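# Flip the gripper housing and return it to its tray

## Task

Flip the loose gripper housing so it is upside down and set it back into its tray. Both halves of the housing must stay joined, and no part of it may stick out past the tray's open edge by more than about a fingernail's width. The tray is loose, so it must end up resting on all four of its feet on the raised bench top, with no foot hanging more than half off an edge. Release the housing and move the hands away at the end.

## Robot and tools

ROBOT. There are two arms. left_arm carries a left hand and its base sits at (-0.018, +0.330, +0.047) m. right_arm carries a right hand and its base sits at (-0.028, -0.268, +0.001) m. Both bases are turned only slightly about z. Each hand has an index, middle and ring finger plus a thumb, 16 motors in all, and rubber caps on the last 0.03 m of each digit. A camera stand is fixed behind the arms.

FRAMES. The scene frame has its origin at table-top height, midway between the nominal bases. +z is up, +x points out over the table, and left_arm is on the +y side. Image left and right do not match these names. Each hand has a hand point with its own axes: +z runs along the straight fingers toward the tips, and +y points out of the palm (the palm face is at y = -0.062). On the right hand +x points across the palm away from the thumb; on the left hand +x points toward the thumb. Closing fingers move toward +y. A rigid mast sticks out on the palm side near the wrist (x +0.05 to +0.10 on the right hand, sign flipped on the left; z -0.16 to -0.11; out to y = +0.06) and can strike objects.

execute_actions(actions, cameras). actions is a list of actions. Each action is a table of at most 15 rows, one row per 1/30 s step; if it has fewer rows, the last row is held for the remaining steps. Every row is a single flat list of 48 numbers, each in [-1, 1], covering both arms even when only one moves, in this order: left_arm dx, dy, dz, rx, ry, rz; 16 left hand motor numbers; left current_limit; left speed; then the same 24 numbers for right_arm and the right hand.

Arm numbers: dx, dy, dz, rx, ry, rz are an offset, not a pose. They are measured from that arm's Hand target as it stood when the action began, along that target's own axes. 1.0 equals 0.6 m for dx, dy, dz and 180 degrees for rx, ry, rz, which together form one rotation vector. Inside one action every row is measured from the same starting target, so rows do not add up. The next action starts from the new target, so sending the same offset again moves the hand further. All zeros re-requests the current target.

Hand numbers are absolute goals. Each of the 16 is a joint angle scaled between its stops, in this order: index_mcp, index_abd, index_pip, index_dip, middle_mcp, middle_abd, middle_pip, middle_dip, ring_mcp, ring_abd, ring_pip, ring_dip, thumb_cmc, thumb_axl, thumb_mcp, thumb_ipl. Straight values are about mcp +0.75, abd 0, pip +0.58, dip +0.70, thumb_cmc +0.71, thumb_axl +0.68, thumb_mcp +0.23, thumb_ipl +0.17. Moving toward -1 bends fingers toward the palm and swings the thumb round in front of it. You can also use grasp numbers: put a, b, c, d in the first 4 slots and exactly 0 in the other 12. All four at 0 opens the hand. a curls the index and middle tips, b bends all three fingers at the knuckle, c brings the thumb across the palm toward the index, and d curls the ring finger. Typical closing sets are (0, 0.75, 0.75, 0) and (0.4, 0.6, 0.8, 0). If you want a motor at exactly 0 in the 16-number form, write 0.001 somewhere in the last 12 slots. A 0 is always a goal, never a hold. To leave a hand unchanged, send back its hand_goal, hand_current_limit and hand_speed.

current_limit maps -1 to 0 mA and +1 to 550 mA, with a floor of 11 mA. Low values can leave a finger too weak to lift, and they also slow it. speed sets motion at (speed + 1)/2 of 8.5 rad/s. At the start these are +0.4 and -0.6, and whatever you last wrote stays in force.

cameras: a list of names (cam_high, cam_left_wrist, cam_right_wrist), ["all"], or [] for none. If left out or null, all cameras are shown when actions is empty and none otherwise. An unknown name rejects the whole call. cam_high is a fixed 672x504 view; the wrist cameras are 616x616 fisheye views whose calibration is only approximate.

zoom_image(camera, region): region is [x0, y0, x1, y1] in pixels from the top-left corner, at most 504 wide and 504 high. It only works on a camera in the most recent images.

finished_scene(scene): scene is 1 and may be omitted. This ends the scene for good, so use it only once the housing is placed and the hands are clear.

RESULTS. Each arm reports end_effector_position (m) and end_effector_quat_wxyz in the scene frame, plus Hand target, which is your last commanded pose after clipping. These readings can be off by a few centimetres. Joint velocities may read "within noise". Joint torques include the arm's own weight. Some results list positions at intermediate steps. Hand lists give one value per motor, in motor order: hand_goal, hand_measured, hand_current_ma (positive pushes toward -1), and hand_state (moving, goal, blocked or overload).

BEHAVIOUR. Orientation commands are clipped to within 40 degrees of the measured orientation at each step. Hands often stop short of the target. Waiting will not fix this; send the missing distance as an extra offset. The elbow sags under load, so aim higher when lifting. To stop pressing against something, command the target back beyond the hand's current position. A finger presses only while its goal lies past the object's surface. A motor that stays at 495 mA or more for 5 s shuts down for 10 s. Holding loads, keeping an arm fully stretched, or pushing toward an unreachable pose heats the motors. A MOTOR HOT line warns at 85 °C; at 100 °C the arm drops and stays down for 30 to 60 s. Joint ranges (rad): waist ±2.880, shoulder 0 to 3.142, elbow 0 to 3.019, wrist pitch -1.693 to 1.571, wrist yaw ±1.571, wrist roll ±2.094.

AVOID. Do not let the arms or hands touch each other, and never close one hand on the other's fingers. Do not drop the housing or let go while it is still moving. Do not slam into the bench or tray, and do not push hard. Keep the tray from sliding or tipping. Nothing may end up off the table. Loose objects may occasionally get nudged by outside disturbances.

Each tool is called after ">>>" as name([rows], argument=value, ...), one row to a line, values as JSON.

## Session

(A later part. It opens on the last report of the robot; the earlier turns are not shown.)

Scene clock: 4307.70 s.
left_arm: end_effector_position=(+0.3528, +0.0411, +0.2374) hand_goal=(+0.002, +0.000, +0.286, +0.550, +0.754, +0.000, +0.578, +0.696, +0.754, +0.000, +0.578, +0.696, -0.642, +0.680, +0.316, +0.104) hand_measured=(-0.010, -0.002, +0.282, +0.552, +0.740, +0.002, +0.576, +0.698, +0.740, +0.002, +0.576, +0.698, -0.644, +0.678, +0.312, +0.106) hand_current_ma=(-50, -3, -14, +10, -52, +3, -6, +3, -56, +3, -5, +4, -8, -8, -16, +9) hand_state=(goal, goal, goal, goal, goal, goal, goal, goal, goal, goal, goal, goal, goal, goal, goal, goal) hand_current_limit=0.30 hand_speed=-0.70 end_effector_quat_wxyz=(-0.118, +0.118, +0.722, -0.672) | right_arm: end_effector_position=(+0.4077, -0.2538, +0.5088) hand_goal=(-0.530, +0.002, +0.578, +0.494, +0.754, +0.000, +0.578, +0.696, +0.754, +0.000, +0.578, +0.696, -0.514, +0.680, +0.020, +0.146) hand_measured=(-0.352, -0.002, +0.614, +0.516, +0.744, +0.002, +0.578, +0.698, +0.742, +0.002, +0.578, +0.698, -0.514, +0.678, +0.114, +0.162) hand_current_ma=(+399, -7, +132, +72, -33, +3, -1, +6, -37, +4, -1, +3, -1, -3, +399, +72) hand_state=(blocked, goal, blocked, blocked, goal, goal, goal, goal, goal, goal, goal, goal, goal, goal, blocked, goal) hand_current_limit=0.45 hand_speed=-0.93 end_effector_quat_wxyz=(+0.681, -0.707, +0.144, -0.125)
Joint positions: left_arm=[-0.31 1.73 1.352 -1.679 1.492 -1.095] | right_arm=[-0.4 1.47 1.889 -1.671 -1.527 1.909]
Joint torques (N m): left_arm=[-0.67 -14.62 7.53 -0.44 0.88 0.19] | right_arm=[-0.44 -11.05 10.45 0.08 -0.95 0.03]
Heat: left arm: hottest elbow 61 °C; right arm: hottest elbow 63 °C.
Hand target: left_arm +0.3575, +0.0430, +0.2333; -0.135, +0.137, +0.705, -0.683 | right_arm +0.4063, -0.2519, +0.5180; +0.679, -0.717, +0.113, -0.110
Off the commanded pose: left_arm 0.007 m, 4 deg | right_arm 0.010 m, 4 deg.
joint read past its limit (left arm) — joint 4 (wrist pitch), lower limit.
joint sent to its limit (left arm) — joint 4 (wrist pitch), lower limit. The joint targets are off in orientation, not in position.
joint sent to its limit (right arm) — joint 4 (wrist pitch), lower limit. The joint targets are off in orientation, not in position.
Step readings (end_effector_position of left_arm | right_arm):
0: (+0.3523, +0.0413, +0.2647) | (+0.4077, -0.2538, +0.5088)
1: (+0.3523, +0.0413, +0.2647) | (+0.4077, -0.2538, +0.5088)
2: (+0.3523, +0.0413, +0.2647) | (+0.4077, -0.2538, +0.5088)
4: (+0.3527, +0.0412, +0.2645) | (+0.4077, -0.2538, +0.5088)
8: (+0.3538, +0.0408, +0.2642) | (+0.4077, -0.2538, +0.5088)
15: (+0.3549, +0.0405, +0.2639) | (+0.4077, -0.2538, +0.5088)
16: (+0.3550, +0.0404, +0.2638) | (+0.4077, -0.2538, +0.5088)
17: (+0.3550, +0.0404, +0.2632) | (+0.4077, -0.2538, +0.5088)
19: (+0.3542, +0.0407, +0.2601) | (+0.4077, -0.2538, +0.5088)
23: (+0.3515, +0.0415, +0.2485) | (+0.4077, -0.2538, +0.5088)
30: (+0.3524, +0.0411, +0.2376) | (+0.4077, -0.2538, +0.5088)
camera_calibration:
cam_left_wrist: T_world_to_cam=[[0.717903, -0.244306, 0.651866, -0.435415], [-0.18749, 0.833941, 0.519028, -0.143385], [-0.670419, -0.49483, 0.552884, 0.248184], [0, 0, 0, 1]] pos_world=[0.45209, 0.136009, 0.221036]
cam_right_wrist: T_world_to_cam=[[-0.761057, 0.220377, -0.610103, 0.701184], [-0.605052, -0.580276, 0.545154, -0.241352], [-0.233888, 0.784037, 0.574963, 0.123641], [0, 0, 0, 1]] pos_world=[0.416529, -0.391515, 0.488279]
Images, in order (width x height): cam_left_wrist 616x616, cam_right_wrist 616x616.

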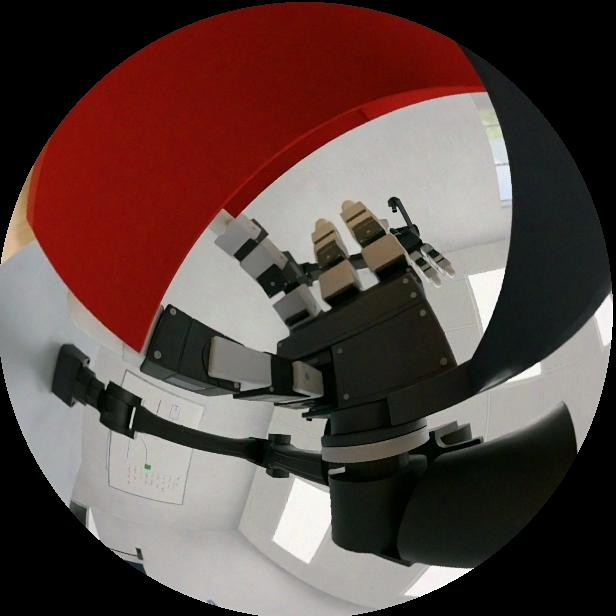

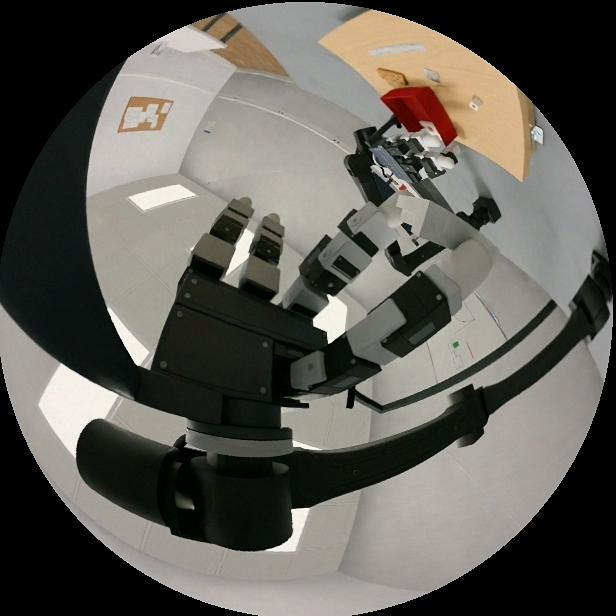

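>>> execute_actions([
  [[0.0032,0.0367,0.0025,0,0,0,0.001,0,0.285,0.55,0.754,0,0.577,0.696,0.754,0,0.577,0.696,-0.643,0.68,0.315,0.103,0.3,-0.7,0,0,0,0,0,0,-0.53,0.001,0.577,0.493,0.754,0,0.577,0.696,0.754,0,0.577,0.696,-0.514,0.68,0.02,0.146,0.45,-0.93]],
], cameras=["cam_left_wrist","cam_right_wrist"])

>>> zoom_image(camera="cam_right_wrist", region=[370, 80, 480, 190])

Scene clock: 4315.90 s.
left_arm: end_effector_position=(+0.3515, +0.0415, +0.2162) hand_goal=(+0.002, +0.000, +0.286, +0.550, +0.754, +0.000, +0.578, +0.696, +0.754, +0.000, +0.578, +0.696, -0.642, +0.680, +0.316, +0.104) hand_measured=(-0.010, +0.000, +0.282, +0.552, +0.740, +0.002, +0.576, +0.698, +0.740, +0.002, +0.576, +0.698, -0.644, +0.678, +0.312, +0.106) hand_current_ma=(-50, -1, -14, +9, -52, +3, -6, +3, -56, +3, -5, +4, -8, -8, -16, +9) hand_state=(goal, goal, goal, goal, goal, goal, goal, goal, goal, goal, goal, goal, goal, goal, goal, goal) hand_current_limit=0.30 hand_speed=-0.70 end_effector_quat_wxyz=(-0.118, +0.120, +0.721, -0.672) | right_arm: end_effector_position=(+0.4077, -0.2538, +0.5088) hand_goal=(-0.530, +0.002, +0.578, +0.494, +0.754, +0.000, +0.578, +0.696, +0.754, +0.000, +0.578, +0.696, -0.514, +0.680, +0.020, +0.146) hand_measured=(-0.352, -0.002, +0.614, +0.516, +0.744, +0.002, +0.578, +0.698, +0.742, +0.002, +0.578, +0.698, -0.514, +0.678, +0.114, +0.162) hand_current_ma=(+399, -7, +132, +72, -33, +3, -1, +6, -37, +4, -1, +3, -1, -3, +399, +72) hand_state=(blocked, goal, blocked, blocked, goal, goal, goal, goal, goal, goal, goal, goal, goal, goal, blocked, goal) hand_current_limit=0.45 hand_speed=-0.93 end_effector_quat_wxyz=(+0.681, -0.707, +0.144, -0.125)
Joint positions: left_arm=[-0.31 1.76 1.328 -1.679 1.49 -1.037] | right_arm=[-0.4 1.47 1.889 -1.671 -1.527 1.909]
Joint torques (N m): left_arm=[-0.97 -14.8 7.42 -0.46 0.87 0.15] | right_arm=[-0.5 -11.05 10.45 0.14 -0.94 0.03]
Heat: left arm: hottest elbow 59 °C; right arm: hottest elbow 63 °C.
Hand target: left_arm +0.3553, +0.0430, +0.2112; -0.135, +0.137, +0.705, -0.683 | right_arm +0.4063, -0.2519, +0.5180; +0.679, -0.717, +0.113, -0.110
Off the commanded pose: left_arm 0.006 m, 4 deg | right_arm 0.010 m, 4 deg.
joint read past its limit (left arm) — joint 4 (wrist pitch), lower limit.
joint sent to its limit (left arm) — joint 4 (wrist pitch), lower limit. The joint targets are off in orientation, not in position.
joint sent to its limit (right arm) — joint 4 (wrist pitch), lower limit. The joint targets are off in orientation, not in position.
Step readings (end_effector_position of left_arm | right_arm):
0: (+0.3528, +0.0411, +0.2374) | (+0.4077, -0.2538, +0.5088)
1: (+0.3529, +0.0410, +0.2374) | (+0.4077, -0.2538, +0.5088)
2: (+0.3529, +0.0410, +0.2368) | (+0.4077, -0.2538, +0.5088)
4: (+0.3522, +0.0412, +0.2349) | (+0.4077, -0.2538, +0.5088)
8: (+0.3507, +0.0416, +0.2256) | (+0.4077, -0.2538, +0.5088)
15: (+0.3512, +0.0416, +0.2163) | (+0.4077, -0.2538, +0.5088)
camera_calibration:
cam_left_wrist: T_world_to_cam=[[0.715371, -0.246675, 0.653755, -0.419932], [-0.184579, 0.835668, 0.51729, -0.133734], [-0.673925, -0.490724, 0.552282, 0.260505], [0, 0, 0, 1]] pos_world=[0.451284, 0.136007, 0.19984]
cam_right_wrist: T_world_to_cam=[[-0.761057, 0.220377, -0.610103, 0.701184], [-0.605052, -0.580276, 0.545154, -0.241352], [-0.233888, 0.784037, 0.574963, 0.123641], [0, 0, 0, 1]] pos_world=[0.416529, -0.391515, 0.488279]
Images, in order (width x height): cam_left_wrist 616x616, cam_right_wrist 616x616.

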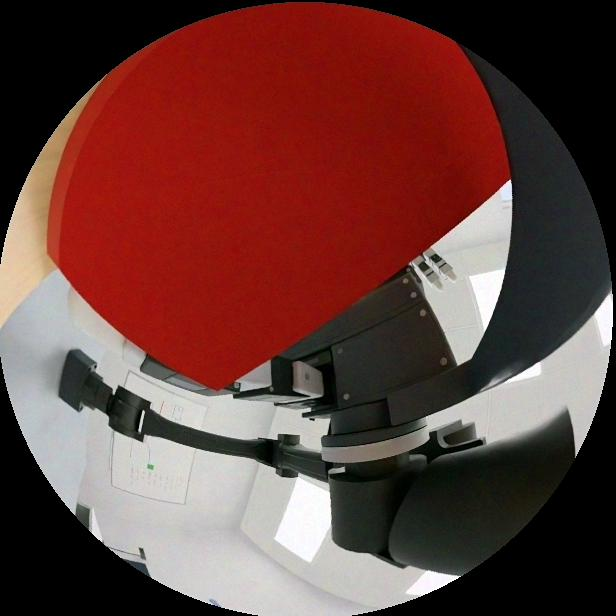

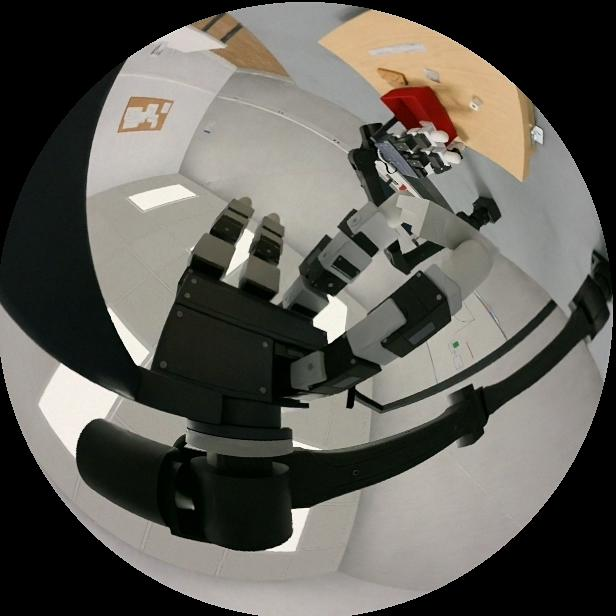

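Scaled by 4.582 from the camera's 616x616 image, which has a finer 880x880 frame.

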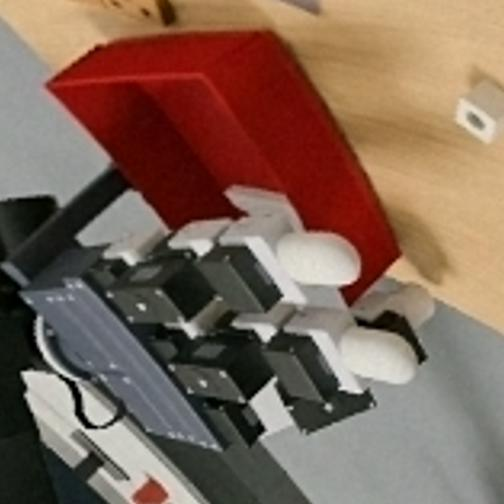

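>>> execute_actions([
  [[0,-0.0067,0,0,0,0,-0.041,0,-0.066,0.812,0.754,0,0.577,0.696,0.754,0,0.577,0.696,-0.643,0.68,0.191,0.168,0.3,-0.85,0,0,0,0,0,0,-0.53,0.001,0.577,0.493,0.754,0,0.577,0.696,0.754,0,0.577,0.696,-0.514,0.68,0.02,0.146,0.45,-0.93]],
  [[-0.0294,-0.0015,-0.004,0,0,0,-0.041,0,-0.066,0.812,0.754,0,0.577,0.696,0.754,0,0.577,0.696,-0.643,0.68,0.191,0.168,0.3,-0.85,0,0,0,0,0,0,-0.53,0.001,0.577,0.493,0.754,0,0.577,0.696,0.754,0,0.577,0.696,-0.514,0.68,0.02,0.146,0.45,-0.93]],
], cameras=["cam_high","cam_left_wrist","cam_right_wrist"])

>>> zoom_image(camera="cam_right_wrist", region=[370, 80, 480, 190])

>>> zoom_image(camera="cam_high", region=[250, 180, 420, 310])

Scene clock: 4345.20 s.
left_arm: end_effector_position=(+0.3571, +0.0399, +0.2111) hand_goal=(-0.040, +0.000, -0.066, +0.812, +0.754, +0.000, +0.578, +0.696, +0.754, +0.000, +0.578, +0.696, -0.642, +0.680, +0.192, +0.168) hand_measured=(-0.044, +0.002, -0.062, +0.810, +0.740, +0.002, +0.576, +0.698, +0.740, +0.002, +0.576, +0.698, -0.642, +0.678, +0.194, +0.166) hand_current_ma=(-10, +7, +11, -8, -52, +3, -6, +3, -56, +3, -5, +4, +1, -8, +9, -8) hand_state=(goal, goal, goal, goal, goal, goal, goal, goal, goal, goal, goal, goal, goal, goal, goal, goal) hand_current_limit=0.30 hand_speed=-0.85 end_effector_quat_wxyz=(-0.121, +0.118, +0.722, -0.671) | right_arm: end_effector_position=(+0.4077, -0.2538, +0.5088) hand_goal=(-0.530, +0.002, +0.578, +0.494, +0.754, +0.000, +0.578, +0.696, +0.754, +0.000, +0.578, +0.696, -0.514, +0.680, +0.020, +0.146) hand_measured=(-0.352, -0.002, +0.614, +0.516, +0.744, +0.002, +0.578, +0.698, +0.742, +0.002, +0.578, +0.698, -0.514, +0.678, +0.114, +0.162) hand_current_ma=(+399, -7, +132, +72, -33, +3, -1, +6, -37, +4, -1, +3, -1, -3, +399, +72) hand_state=(blocked, goal, blocked, blocked, goal, goal, goal, goal, goal, goal, goal, goal, goal, goal, blocked, goal) hand_current_limit=0.45 hand_speed=-0.93 end_effector_quat_wxyz=(+0.681, -0.707, +0.144, -0.125)
Joint positions: left_arm=[-0.31 1.783 1.344 -1.679 1.489 -1.038] | right_arm=[-0.4 1.47 1.889 -1.671 -1.527 1.909]
Joint torques (N m): left_arm=[-0.56 -14.62 10.78 -0.54 0.88 -0.05] | right_arm=[-0.73 -10.87 10.54 0.09 -0.94 0.03]
Heat: left arm: hottest elbow 53 °C; right arm: hottest elbow 63 °C.
Hand target: left_arm +0.3726, +0.0384, +0.2163; -0.135, +0.137, +0.705, -0.683 | right_arm +0.4063, -0.2519, +0.5180; +0.679, -0.717, +0.113, -0.110
Off the commanded pose: left_arm 0.016 m, 4 deg | right_arm 0.010 m, 4 deg.
joint read past its limit (left arm) — joint 4 (wrist pitch), lower limit.
joint sent to its limit (left arm) — joint 4 (wrist pitch), lower limit. The joint targets are off in orientation, not in position.
joint sent to its limit (right arm) — joint 4 (wrist pitch), lower limit. The joint targets are off in orientation, not in position.
Step readings (end_effector_position of left_arm | right_arm):
0: (+0.3516, +0.0415, +0.2162) | (+0.4077, -0.2538, +0.5088)
1: (+0.3516, +0.0415, +0.2162) | (+0.4077, -0.2538, +0.5088)
2: (+0.3516, +0.0415, +0.2162) | (+0.4077, -0.2538, +0.5088)
4: (+0.3516, +0.0415, +0.2162) | (+0.4077, -0.2538, +0.5088)
8: (+0.3516, +0.0415, +0.2162) | (+0.4077, -0.2538, +0.5088)
15: (+0.3516, +0.0415, +0.2162) | (+0.4077, -0.2538, +0.5088)
16: (+0.3516, +0.0415, +0.2162) | (+0.4077, -0.2538, +0.5088)
17: (+0.3516, +0.0415, +0.2162) | (+0.4077, -0.2538, +0.5088)
19: (+0.3519, +0.0414, +0.2158) | (+0.4077, -0.2538, +0.5088)
23: (+0.3543, +0.0407, +0.2129) | (+0.4077, -0.2538, +0.5088)
30: (+0.3570, +0.0399, +0.2110) | (+0.4077, -0.2538, +0.5088)
camera_calibration:
cam_left_wrist: T_world_to_cam=[[0.71963, -0.248743, 0.648274, -0.421353], [-0.180857, 0.834258, 0.520869, -0.130708], [-0.67039, -0.492078, 0.55537, 0.26433], [0, 0, 0, 1]] pos_world=[0.456783, 0.134307, 0.194433]
cam_right_wrist: T_world_to_cam=[[-0.761057, 0.220377, -0.610103, 0.701184], [-0.605052, -0.580276, 0.545154, -0.241352], [-0.233888, 0.784037, 0.574963, 0.123641], [0, 0, 0, 1]] pos_world=[0.416529, -0.391515, 0.488279]

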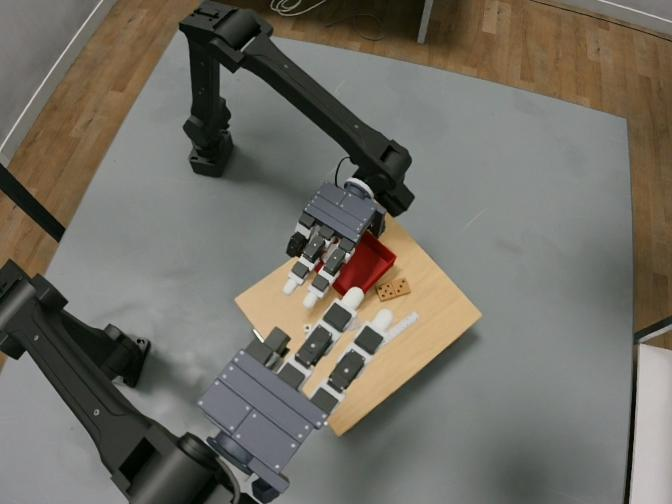

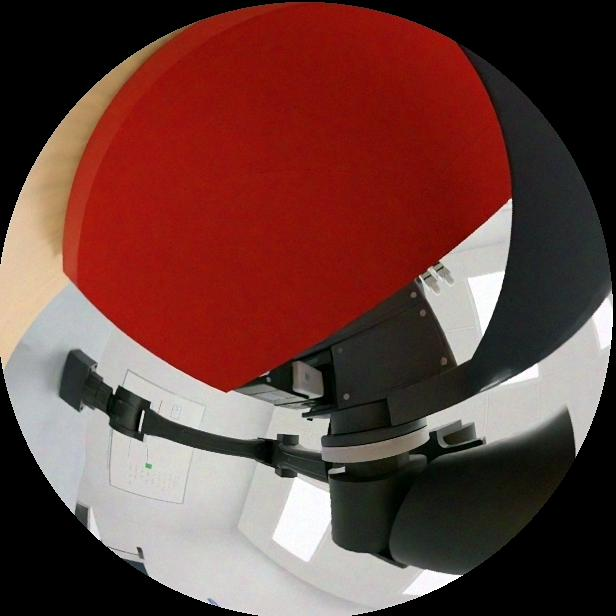

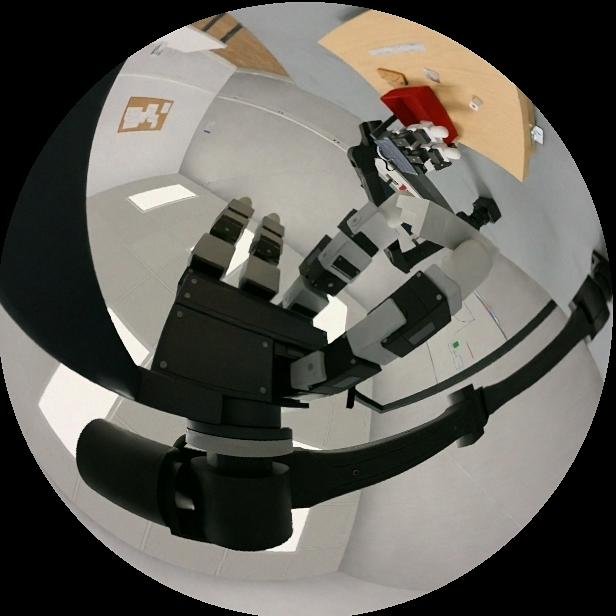

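Scaled by 4.582 from the camera's 616x616 image, which has a finer 880x880 frame.

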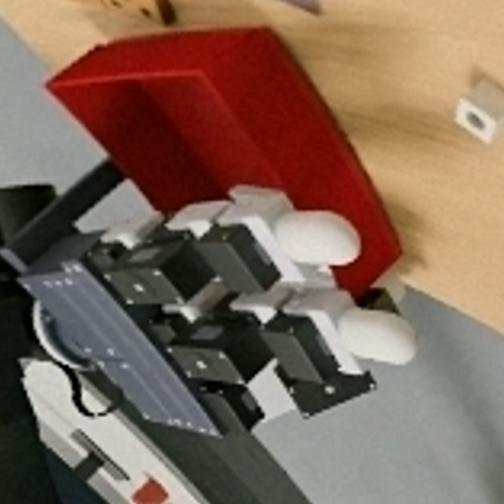

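Scaled by 2.965 from the camera's 672x504 image, which has a finer 960x720 frame.

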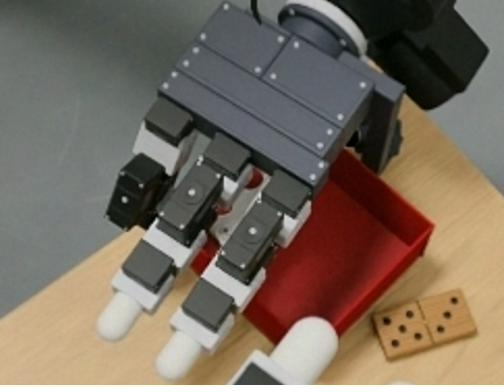

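>>> execute_actions([
  [[-0.013,-0.0167,-0.0017,0,0,0,-0.041,0,-0.066,0.812,0.754,0,0.577,0.696,0.754,0,0.577,0.696,-0.643,0.68,0.191,0.168,0.3,-0.85,0,0,0,0,0,0,-0.53,0.001,0.577,0.493,0.754,0,0.577,0.696,0.754,0,0.577,0.696,-0.514,0.68,0.02,0.146,0.45,-0.93]],
], cameras=["cam_high","cam_left_wrist","cam_right_wrist"])

>>> zoom_image(camera="cam_right_wrist", region=[370, 80, 480, 190])

>>> zoom_image(camera="cam_high", region=[280, 180, 400, 300])

Scene clock: 4352.20 s.
left_arm: end_effector_position=(+0.3646, +0.0378, +0.2201) hand_goal=(-0.040, +0.000, -0.066, +0.812, +0.754, +0.000, +0.578, +0.696, +0.754, +0.000, +0.578, +0.696, -0.642, +0.680, +0.192, +0.168) hand_measured=(-0.044, +0.002, -0.064, +0.810, +0.740, +0.002, +0.576, +0.698, +0.740, +0.002, +0.576, +0.698, -0.638, +0.678, +0.194, +0.168) hand_current_ma=(-10, +7, +10, -8, -52, +3, -6, +3, -56, +3, -5, +4, +11, -8, +8, -4) hand_state=(goal, goal, goal, goal, goal, goal, goal, goal, goal, goal, goal, goal, goal, goal, goal, goal) hand_current_limit=0.30 hand_speed=-0.85 end_effector_quat_wxyz=(-0.120, +0.119, +0.722, -0.671) | right_arm: end_effector_position=(+0.4077, -0.2538, +0.5088) hand_goal=(-0.530, +0.002, +0.578, +0.494, +0.754, +0.000, +0.578, +0.696, +0.754, +0.000, +0.578, +0.696, -0.514, +0.680, +0.020, +0.146) hand_measured=(-0.352, -0.002, +0.614, +0.516, +0.744, +0.002, +0.578, +0.698, +0.742, +0.002, +0.578, +0.698, -0.514, +0.678, +0.114, +0.162) hand_current_ma=(+399, -7, +132, +72, -33, +3, -1, +6, -37, +4, -1, +3, -1, -3, +399, +72) hand_state=(blocked, goal, blocked, blocked, goal, goal, goal, goal, goal, goal, goal, goal, goal, goal, blocked, goal) hand_current_limit=0.45 hand_speed=-0.93 end_effector_quat_wxyz=(+0.681, -0.707, +0.144, -0.125)
Joint positions: left_arm=[-0.31 1.784 1.376 -1.679 1.488 -1.066] | right_arm=[-0.4 1.47 1.889 -1.671 -1.527 1.909]
Joint torques (N m): left_arm=[-0.38 -14.45 10.78 -0.5 0.95 -0.11] | right_arm=[-0.26 -11.28 10.58 0.03 -0.94 0.03]
Heat: left arm: hottest elbow 55 °C; right arm: hottest elbow 63 °C.
Hand target: left_arm +0.3800, +0.0361, +0.2263; -0.135, +0.137, +0.705, -0.683 | right_arm +0.4063, -0.2519, +0.5180; +0.679, -0.717, +0.113, -0.110
Off the commanded pose: left_arm 0.017 m, 4 deg | right_arm 0.010 m, 4 deg.
joint read past its limit (left arm) — joint 4 (wrist pitch), lower limit.
joint sent to its limit (left arm) — joint 4 (wrist pitch), lower limit. The joint targets are off in orientation, not in position.
joint sent to its limit (right arm) — joint 4 (wrist pitch), lower limit. The joint targets are off in orientation, not in position.
Step readings (end_effector_position of left_arm | right_arm):
0: (+0.3571, +0.0399, +0.2111) | (+0.4077, -0.2538, +0.5088)
1: (+0.3572, +0.0398, +0.2112) | (+0.4077, -0.2538, +0.5088)
2: (+0.3575, +0.0398, +0.2116) | (+0.4077, -0.2538, +0.5088)
4: (+0.3591, +0.0394, +0.2131) | (+0.4077, -0.2538, +0.5088)
8: (+0.3635, +0.0381, +0.2183) | (+0.4077, -0.2538, +0.5088)
15: (+0.3646, +0.0377, +0.2201) | (+0.4077, -0.2538, +0.5088)
camera_calibration:
cam_left_wrist: T_world_to_cam=[[0.71787, -0.248497, 0.650316, -0.432877], [-0.183748, 0.833369, 0.52128, -0.131305], [-0.67149, -0.493705, 0.55259, 0.26443], [0, 0, 0, 1]] pos_world=[0.464185, 0.132408, 0.203833]
cam_right_wrist: T_world_to_cam=[[-0.761057, 0.220377, -0.610103, 0.701184], [-0.605052, -0.580276, 0.545154, -0.241352], [-0.233888, 0.784037, 0.574963, 0.123641], [0, 0, 0, 1]] pos_world=[0.416529, -0.391515, 0.488279]

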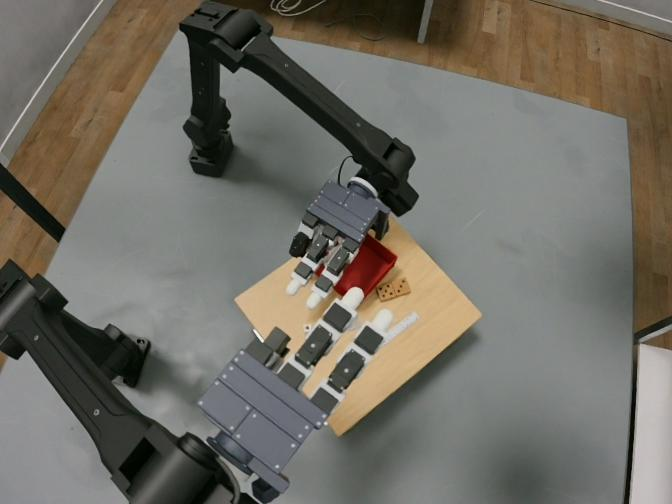

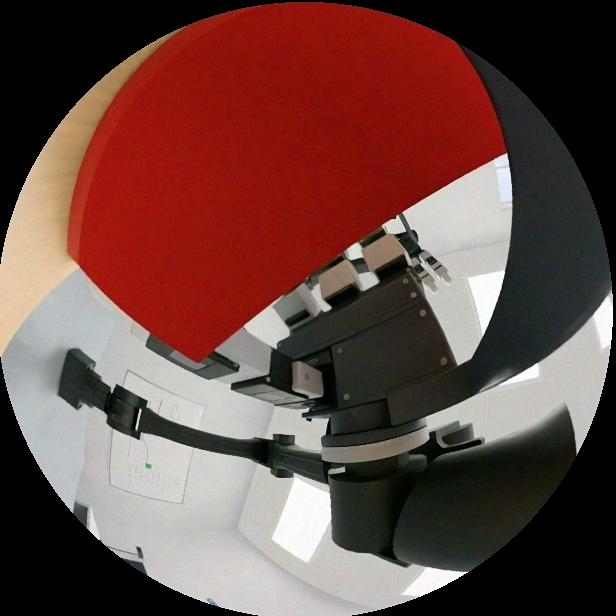

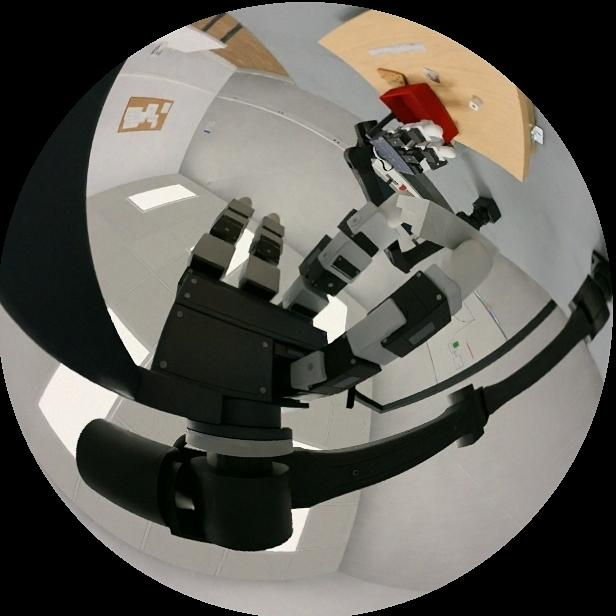

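Scaled by 4.582 from the camera's 616x616 image, which has a finer 880x880 frame.

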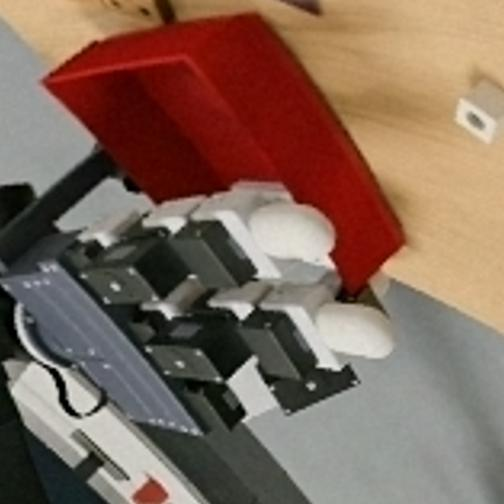

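Scaled by 4.200 from the camera's 672x504 image, which has a finer 960x720 frame.

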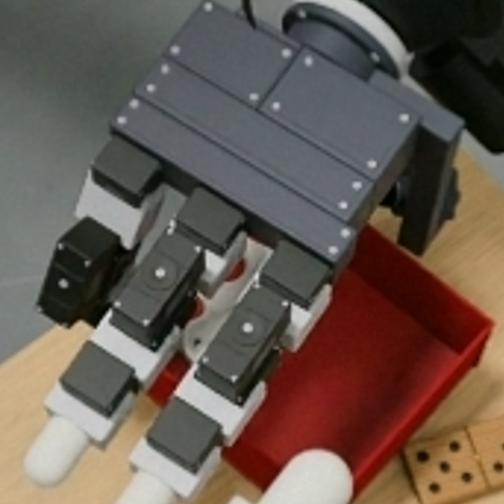

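>>> zoom_image(camera="cam_high", region=[300, 220, 360, 280])

>>> zoom_image(camera="cam_right_wrist", region=[400, 110, 470, 180])

Scaled by 8.400 from the camera's 672x504 image, which has a finer 960x720 frame.

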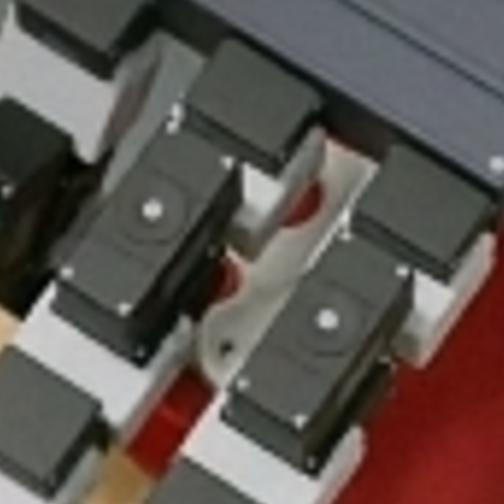

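Scaled by 7.200 from the camera's 616x616 image, which has a finer 880x880 frame.

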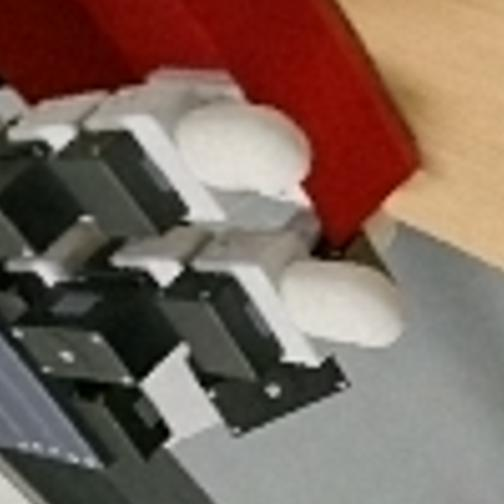

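>>> zoom_image(camera="cam_high", region=[350, 200, 410, 260])

>>> zoom_image(camera="cam_left_wrist", region=[60, 200, 360, 420])

Scaled by 8.400 from the camera's 672x504 image, which has a finer 960x720 frame.

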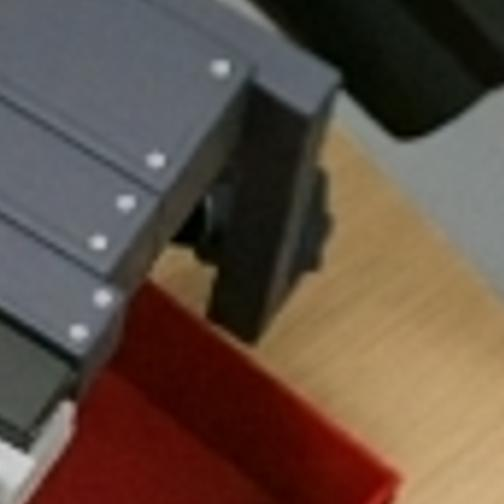

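Scaled by 1.680 from the camera's 616x616 image, which has a finer 880x880 frame.

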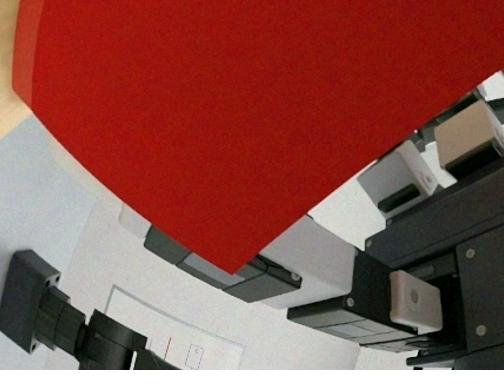

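>>> execute_actions([
  [[0,0,0,0,0,0,-0.205,0.001,0.255,0.667,0.754,0,0.577,0.696,0.754,0,0.577,0.696,-0.643,0.68,0.164,0.168,0.3,-0.85,0,0,0,0,0,0,-0.53,0.001,0.577,0.493,0.754,0,0.577,0.696,0.754,0,0.577,0.696,-0.514,0.68,0.02,0.146,0.45,-0.93]],
  [[-0.0088,0.004,-0.0028,0,0,0,-0.205,0.001,0.255,0.667,0.754,0,0.577,0.696,0.754,0,0.577,0.696,-0.643,0.68,0.164,0.168,0.3,-0.85,0,0,0,0,0,0,-0.53,0.001,0.577,0.493,0.754,0,0.577,0.696,0.754,0,0.577,0.696,-0.514,0.68,0.02,0.146,0.45,-0.93]],
], cameras=["cam_high","cam_left_wrist","cam_right_wrist"])

>>> zoom_image(camera="cam_right_wrist", region=[370, 80, 480, 190])

>>> zoom_image(camera="cam_high", region=[280, 180, 400, 300])

>>> zoom_image(camera="cam_left_wrist", region=[60, 200, 360, 420])

Scene clock: 4451.00 s.
left_arm: end_effector_position=(+0.3689, +0.0370, +0.2205) hand_goal=(-0.204, +0.002, +0.256, +0.668, +0.754, +0.000, +0.578, +0.696, +0.754, +0.000, +0.578, +0.696, -0.642, +0.680, +0.164, +0.168) hand_measured=(-0.212, +0.002, +0.250, +0.672, +0.740, +0.002, +0.576, +0.698, +0.740, +0.002, +0.576, +0.698, -0.630, +0.678, +0.164, +0.168) hand_current_ma=(-27, +1, -20, +10, -52, +3, -6, +3, -56, +3, -5, +4, +48, -4, +0, -3) hand_state=(goal, goal, goal, goal, goal, goal, goal, goal, goal, goal, goal, goal, goal, goal, goal, goal) hand_current_limit=0.30 hand_speed=-0.85 end_effector_quat_wxyz=(-0.120, +0.117, +0.723, -0.670) | right_arm: end_effector_position=(+0.4077, -0.2538, +0.5088) hand_goal=(-0.530, +0.002, +0.578, +0.494, +0.754, +0.000, +0.578, +0.696, +0.754, +0.000, +0.578, +0.696, -0.514, +0.680, +0.020, +0.146) hand_measured=(-0.352, -0.002, +0.614, +0.516, +0.744, +0.002, +0.578, +0.698, +0.742, +0.002, +0.578, +0.698, -0.514, +0.678, +0.114, +0.162) hand_current_ma=(+399, -7, +132, +72, -33, +3, -1, +6, -37, +4, -1, +3, -1, -3, +399, +72) hand_state=(blocked, goal, blocked, blocked, goal, goal, goal, goal, goal, goal, goal, goal, goal, goal, blocked, goal) hand_current_limit=0.45 hand_speed=-0.93 end_effector_quat_wxyz=(+0.681, -0.707, +0.144, -0.125)
Joint positions: left_arm=[-0.309 1.793 1.39 -1.679 1.488 -1.076] | right_arm=[-0.4 1.47 1.889 -1.671 -1.527 1.909]
Joint torques (N m): left_arm=[-0.26 -13.98 10.86 -0.51 0.98 -0.04] | right_arm=[-0.44 -10.87 10.48 0.13 -0.94 0.01]
Heat: left arm: hottest elbow 62 °C; right arm: hottest elbow 63 °C.
Hand target: left_arm +0.3856, +0.0357, +0.2239; -0.135, +0.137, +0.705, -0.683 | right_arm +0.4063, -0.2519, +0.5180; +0.679, -0.717, +0.113, -0.110
Off the commanded pose: left_arm 0.017 m, 4 deg | right_arm 0.010 m, 4 deg.
joint read past its limit (left arm) — joint 4 (wrist pitch), lower limit.
joint sent to its limit (left arm) — joint 4 (wrist pitch), lower limit. The joint targets are off in orientation, not in position.
joint sent to its limit (right arm) — joint 4 (wrist pitch), lower limit. The joint targets are off in orientation, not in position.
Step readings (end_effector_position of left_arm | right_arm):
0: (+0.3646, +0.0378, +0.2201) | (+0.4077, -0.2538, +0.5088)
1: (+0.3646, +0.0378, +0.2201) | (+0.4077, -0.2538, +0.5088)
2: (+0.3646, +0.0378, +0.2201) | (+0.4077, -0.2538, +0.5088)
4: (+0.3646, +0.0378, +0.2201) | (+0.4077, -0.2538, +0.5088)
8: (+0.3645, +0.0378, +0.2201) | (+0.4077, -0.2538, +0.5088)
15: (+0.3645, +0.0378, +0.2201) | (+0.4077, -0.2538, +0.5088)
16: (+0.3646, +0.0377, +0.2202) | (+0.4077, -0.2538, +0.5088)
17: (+0.3649, +0.0376, +0.2201) | (+0.4077, -0.2538, +0.5088)
19: (+0.3663, +0.0372, +0.2204) | (+0.4077, -0.2538, +0.5088)
23: (+0.3684, +0.0369, +0.2203) | (+0.4077, -0.2538, +0.5088)
30: (+0.3688, +0.0370, +0.2204) | (+0.4077, -0.2538, +0.5088)
camera_calibration:
cam_left_wrist: T_world_to_cam=[[0.720606, -0.248126, 0.647426, -0.436775], [-0.183436, 0.832272, 0.523138, -0.130483], [-0.668639, -0.495738, 0.554226, 0.265435], [0, 0, 0, 1]] pos_world=[0.468287, 0.131808, 0.203929]
cam_right_wrist: T_world_to_cam=[[-0.761057, 0.220377, -0.610103, 0.701184], [-0.605052, -0.580276, 0.545154, -0.241352], [-0.233888, 0.784037, 0.574963, 0.123641], [0, 0, 0, 1]] pos_world=[0.416529, -0.391515, 0.488279]

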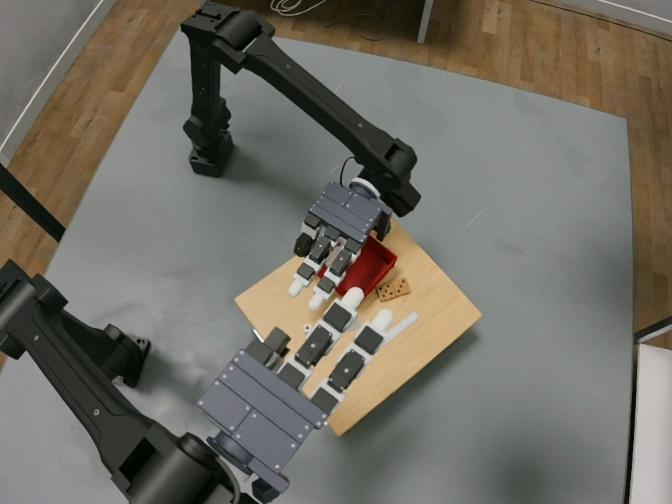

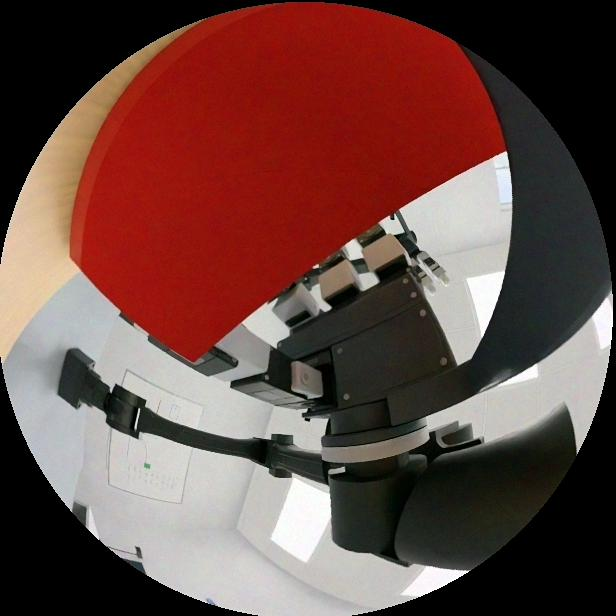

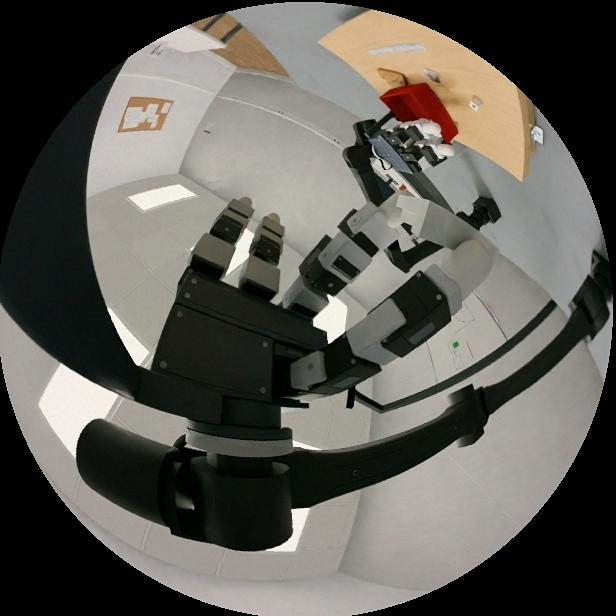

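Scaled by 4.582 from the camera's 616x616 image, which has a finer 880x880 frame.

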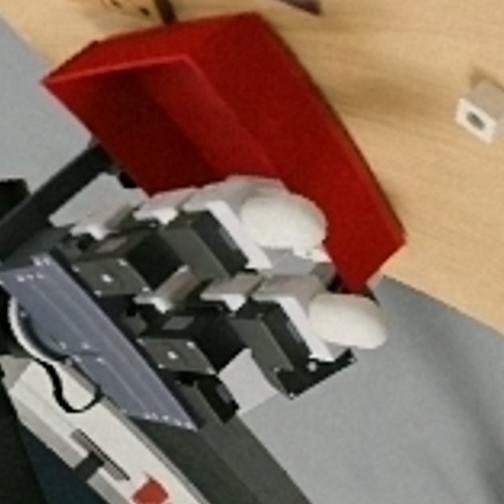

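Scaled by 4.200 from the camera's 672x504 image, which has a finer 960x720 frame.

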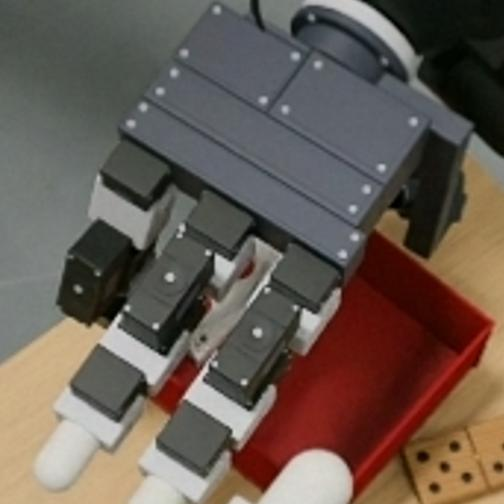

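Scaled by 1.680 from the camera's 616x616 image, which has a finer 880x880 frame.

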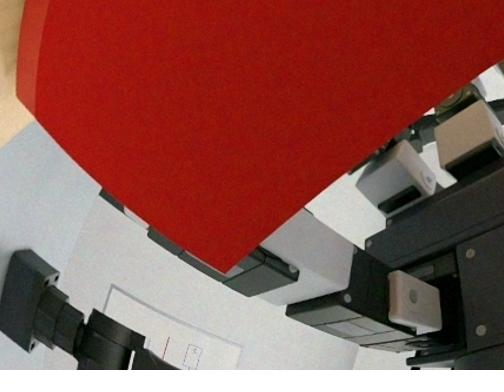

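>>> zoom_image(camera="cam_high", region=[300, 220, 360, 280])

>>> zoom_image(camera="cam_right_wrist", region=[400, 110, 470, 180])

Scaled by 8.400 from the camera's 672x504 image, which has a finer 960x720 frame.

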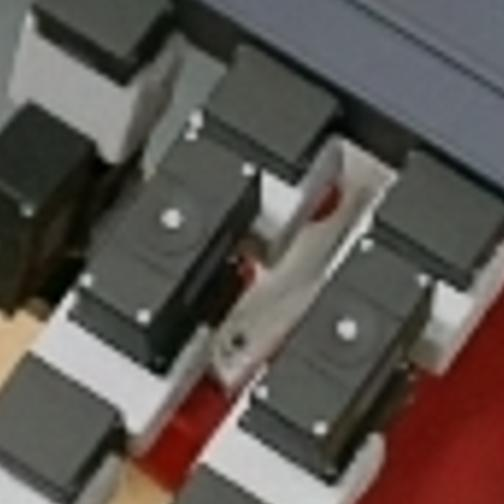

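Scaled by 7.200 from the camera's 616x616 image, which has a finer 880x880 frame.

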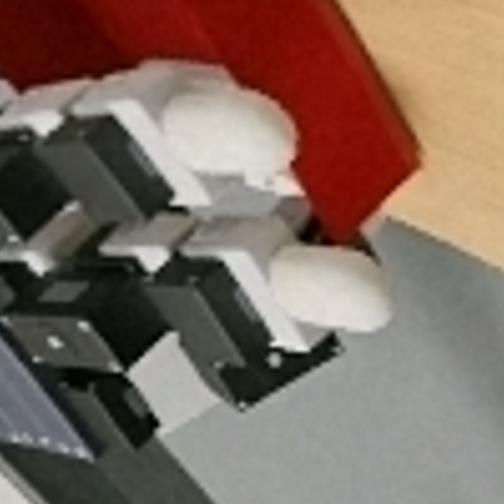

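>>> execute_actions([
  [[0,0,0,0,0,0,-0.28,0.001,0.255,0.667,0.754,0,0.577,0.696,0.754,0,0.577,0.696,-0.643,0.68,0.11,0.168,0.3,-0.95,0,0,0,0,0,0,-0.53,0.001,0.577,0.493,0.754,0,0.577,0.696,0.754,0,0.577,0.696,-0.514,0.68,0.02,0.146,0.45,-0.93]],
], cameras=["cam_high","cam_left_wrist","cam_right_wrist"])

>>> zoom_image(camera="cam_right_wrist", region=[400, 110, 470, 180])

>>> zoom_image(camera="cam_high", region=[300, 220, 360, 280])

Scene clock: 4476.60 s.
left_arm: end_effector_position=(+0.3689, +0.0372, +0.2203) hand_goal=(-0.280, +0.002, +0.256, +0.668, +0.754, +0.000, +0.578, +0.696, +0.754, +0.000, +0.578, +0.696, -0.642, +0.680, +0.110, +0.168) hand_measured=(-0.278, +0.002, +0.260, +0.672, +0.740, +0.002, +0.576, +0.698, +0.740, +0.002, +0.576, +0.698, -0.628, +0.678, +0.124, +0.174) hand_current_ma=(+5, +2, +16, +10, -52, +3, -6, +3, -56, +3, -5, +4, +51, -4, +70, +26) hand_state=(goal, goal, goal, goal, goal, goal, goal, goal, goal, goal, goal, goal, goal, goal, goal, goal) hand_current_limit=0.30 hand_speed=-0.95 end_effector_quat_wxyz=(-0.121, +0.116, +0.723, -0.670) | right_arm: end_effector_position=(+0.4077, -0.2538, +0.5088) hand_goal=(-0.530, +0.002, +0.578, +0.494, +0.754, +0.000, +0.578, +0.696, +0.754, +0.000, +0.578, +0.696, -0.514, +0.680, +0.020, +0.146) hand_measured=(-0.352, -0.002, +0.614, +0.516, +0.744, +0.002, +0.578, +0.698, +0.742, +0.002, +0.578, +0.698, -0.514, +0.678, +0.114, +0.162) hand_current_ma=(+399, -7, +132, +72, -33, +3, -1, +6, -37, +4, -1, +3, -1, -3, +399, +72) hand_state=(blocked, goal, blocked, blocked, goal, goal, goal, goal, goal, goal, goal, goal, goal, goal, blocked, goal) hand_current_limit=0.45 hand_speed=-0.93 end_effector_quat_wxyz=(+0.681, -0.707, +0.144, -0.125)
Joint positions: left_arm=[-0.309 1.794 1.39 -1.679 1.488 -1.077] | right_arm=[-0.4 1.47 1.889 -1.671 -1.527 1.909]
Joint torques (N m): left_arm=[0.56 -14.33 10.86 -0.47 0.96 -0.04] | right_arm=[-0.38 -11.11 10.51 0.09 -0.95 -0.01]
Heat: left arm: hottest elbow 57 °C; right arm: hottest elbow 63 °C.
Hand target: left_arm +0.3856, +0.0356, +0.2238; -0.135, +0.137, +0.705, -0.683 | right_arm +0.4063, -0.2519, +0.5180; +0.679, -0.717, +0.113, -0.110
Off the commanded pose: left_arm 0.017 m, 4 deg | right_arm 0.010 m, 4 deg.
joint read past its limit (left arm) — joint 4 (wrist pitch), lower limit.
joint sent to its limit (left arm) — joint 4 (wrist pitch), lower limit. The joint targets are off in orientation, not in position.
joint sent to its limit (right arm) — joint 4 (wrist pitch), lower limit. The joint targets are off in orientation, not in position.
Step readings (end_effector_position of left_arm | right_arm):
0: (+0.3689, +0.0370, +0.2205) | (+0.4077, -0.2538, +0.5088)
1: (+0.3689, +0.0370, +0.2205) | (+0.4077, -0.2538, +0.5088)
2: (+0.3689, +0.0370, +0.2205) | (+0.4077, -0.2538, +0.5088)
4: (+0.3689, +0.0370, +0.2205) | (+0.4077, -0.2538, +0.5088)
8: (+0.3689, +0.0371, +0.2205) | (+0.4077, -0.2538, +0.5088)
15: (+0.3689, +0.0372, +0.2205) | (+0.4077, -0.2538, +0.5088)
camera_calibration:
cam_left_wrist: T_world_to_cam=[[0.721673, -0.248078, 0.646254, -0.436765], [-0.1831, 0.831919, 0.523818, -0.130895], [-0.667579, -0.496354, 0.554951, 0.265066], [0, 0, 0, 1]] pos_world=[0.468188, 0.132109, 0.203728]
cam_right_wrist: T_world_to_cam=[[-0.761057, 0.220377, -0.610103, 0.701184], [-0.605052, -0.580276, 0.545154, -0.241352], [-0.233888, 0.784037, 0.574963, 0.123641], [0, 0, 0, 1]] pos_world=[0.416529, -0.391515, 0.488279]

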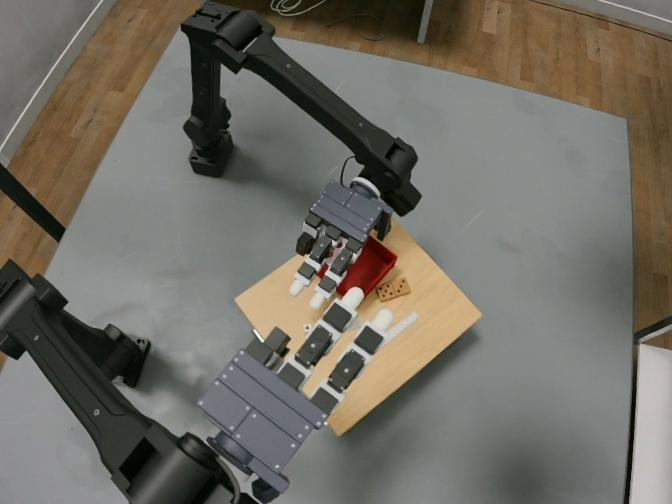

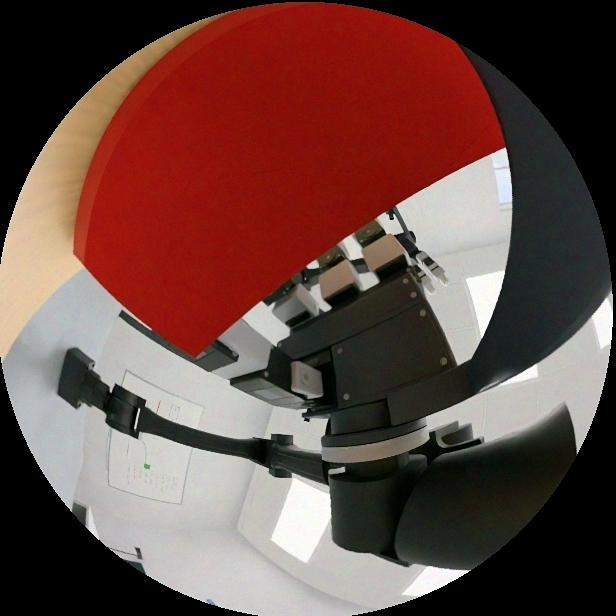

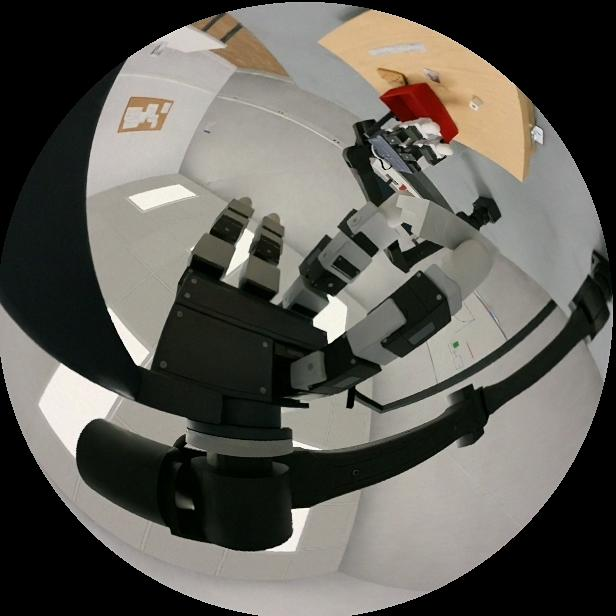

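Scaled by 7.200 from the camera's 616x616 image, which has a finer 880x880 frame.

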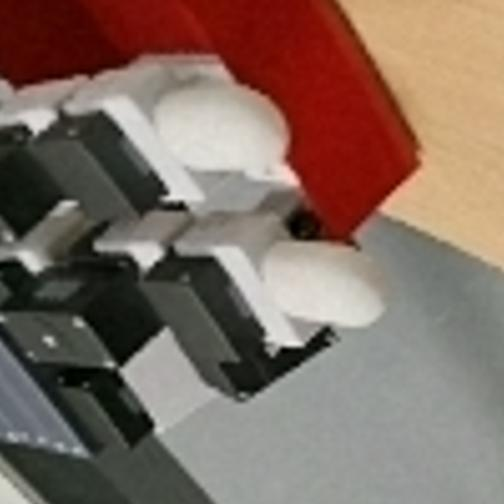

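Scaled by 8.400 from the camera's 672x504 image, which has a finer 960x720 frame.

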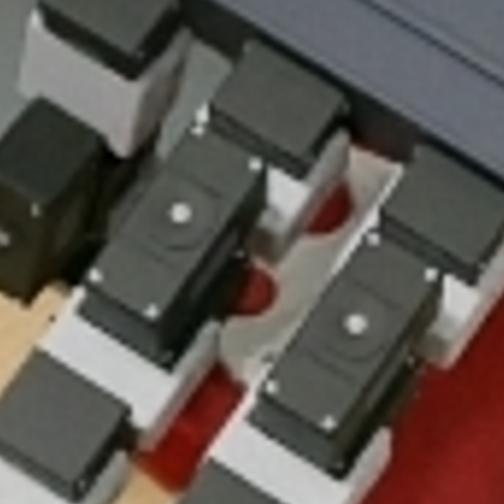

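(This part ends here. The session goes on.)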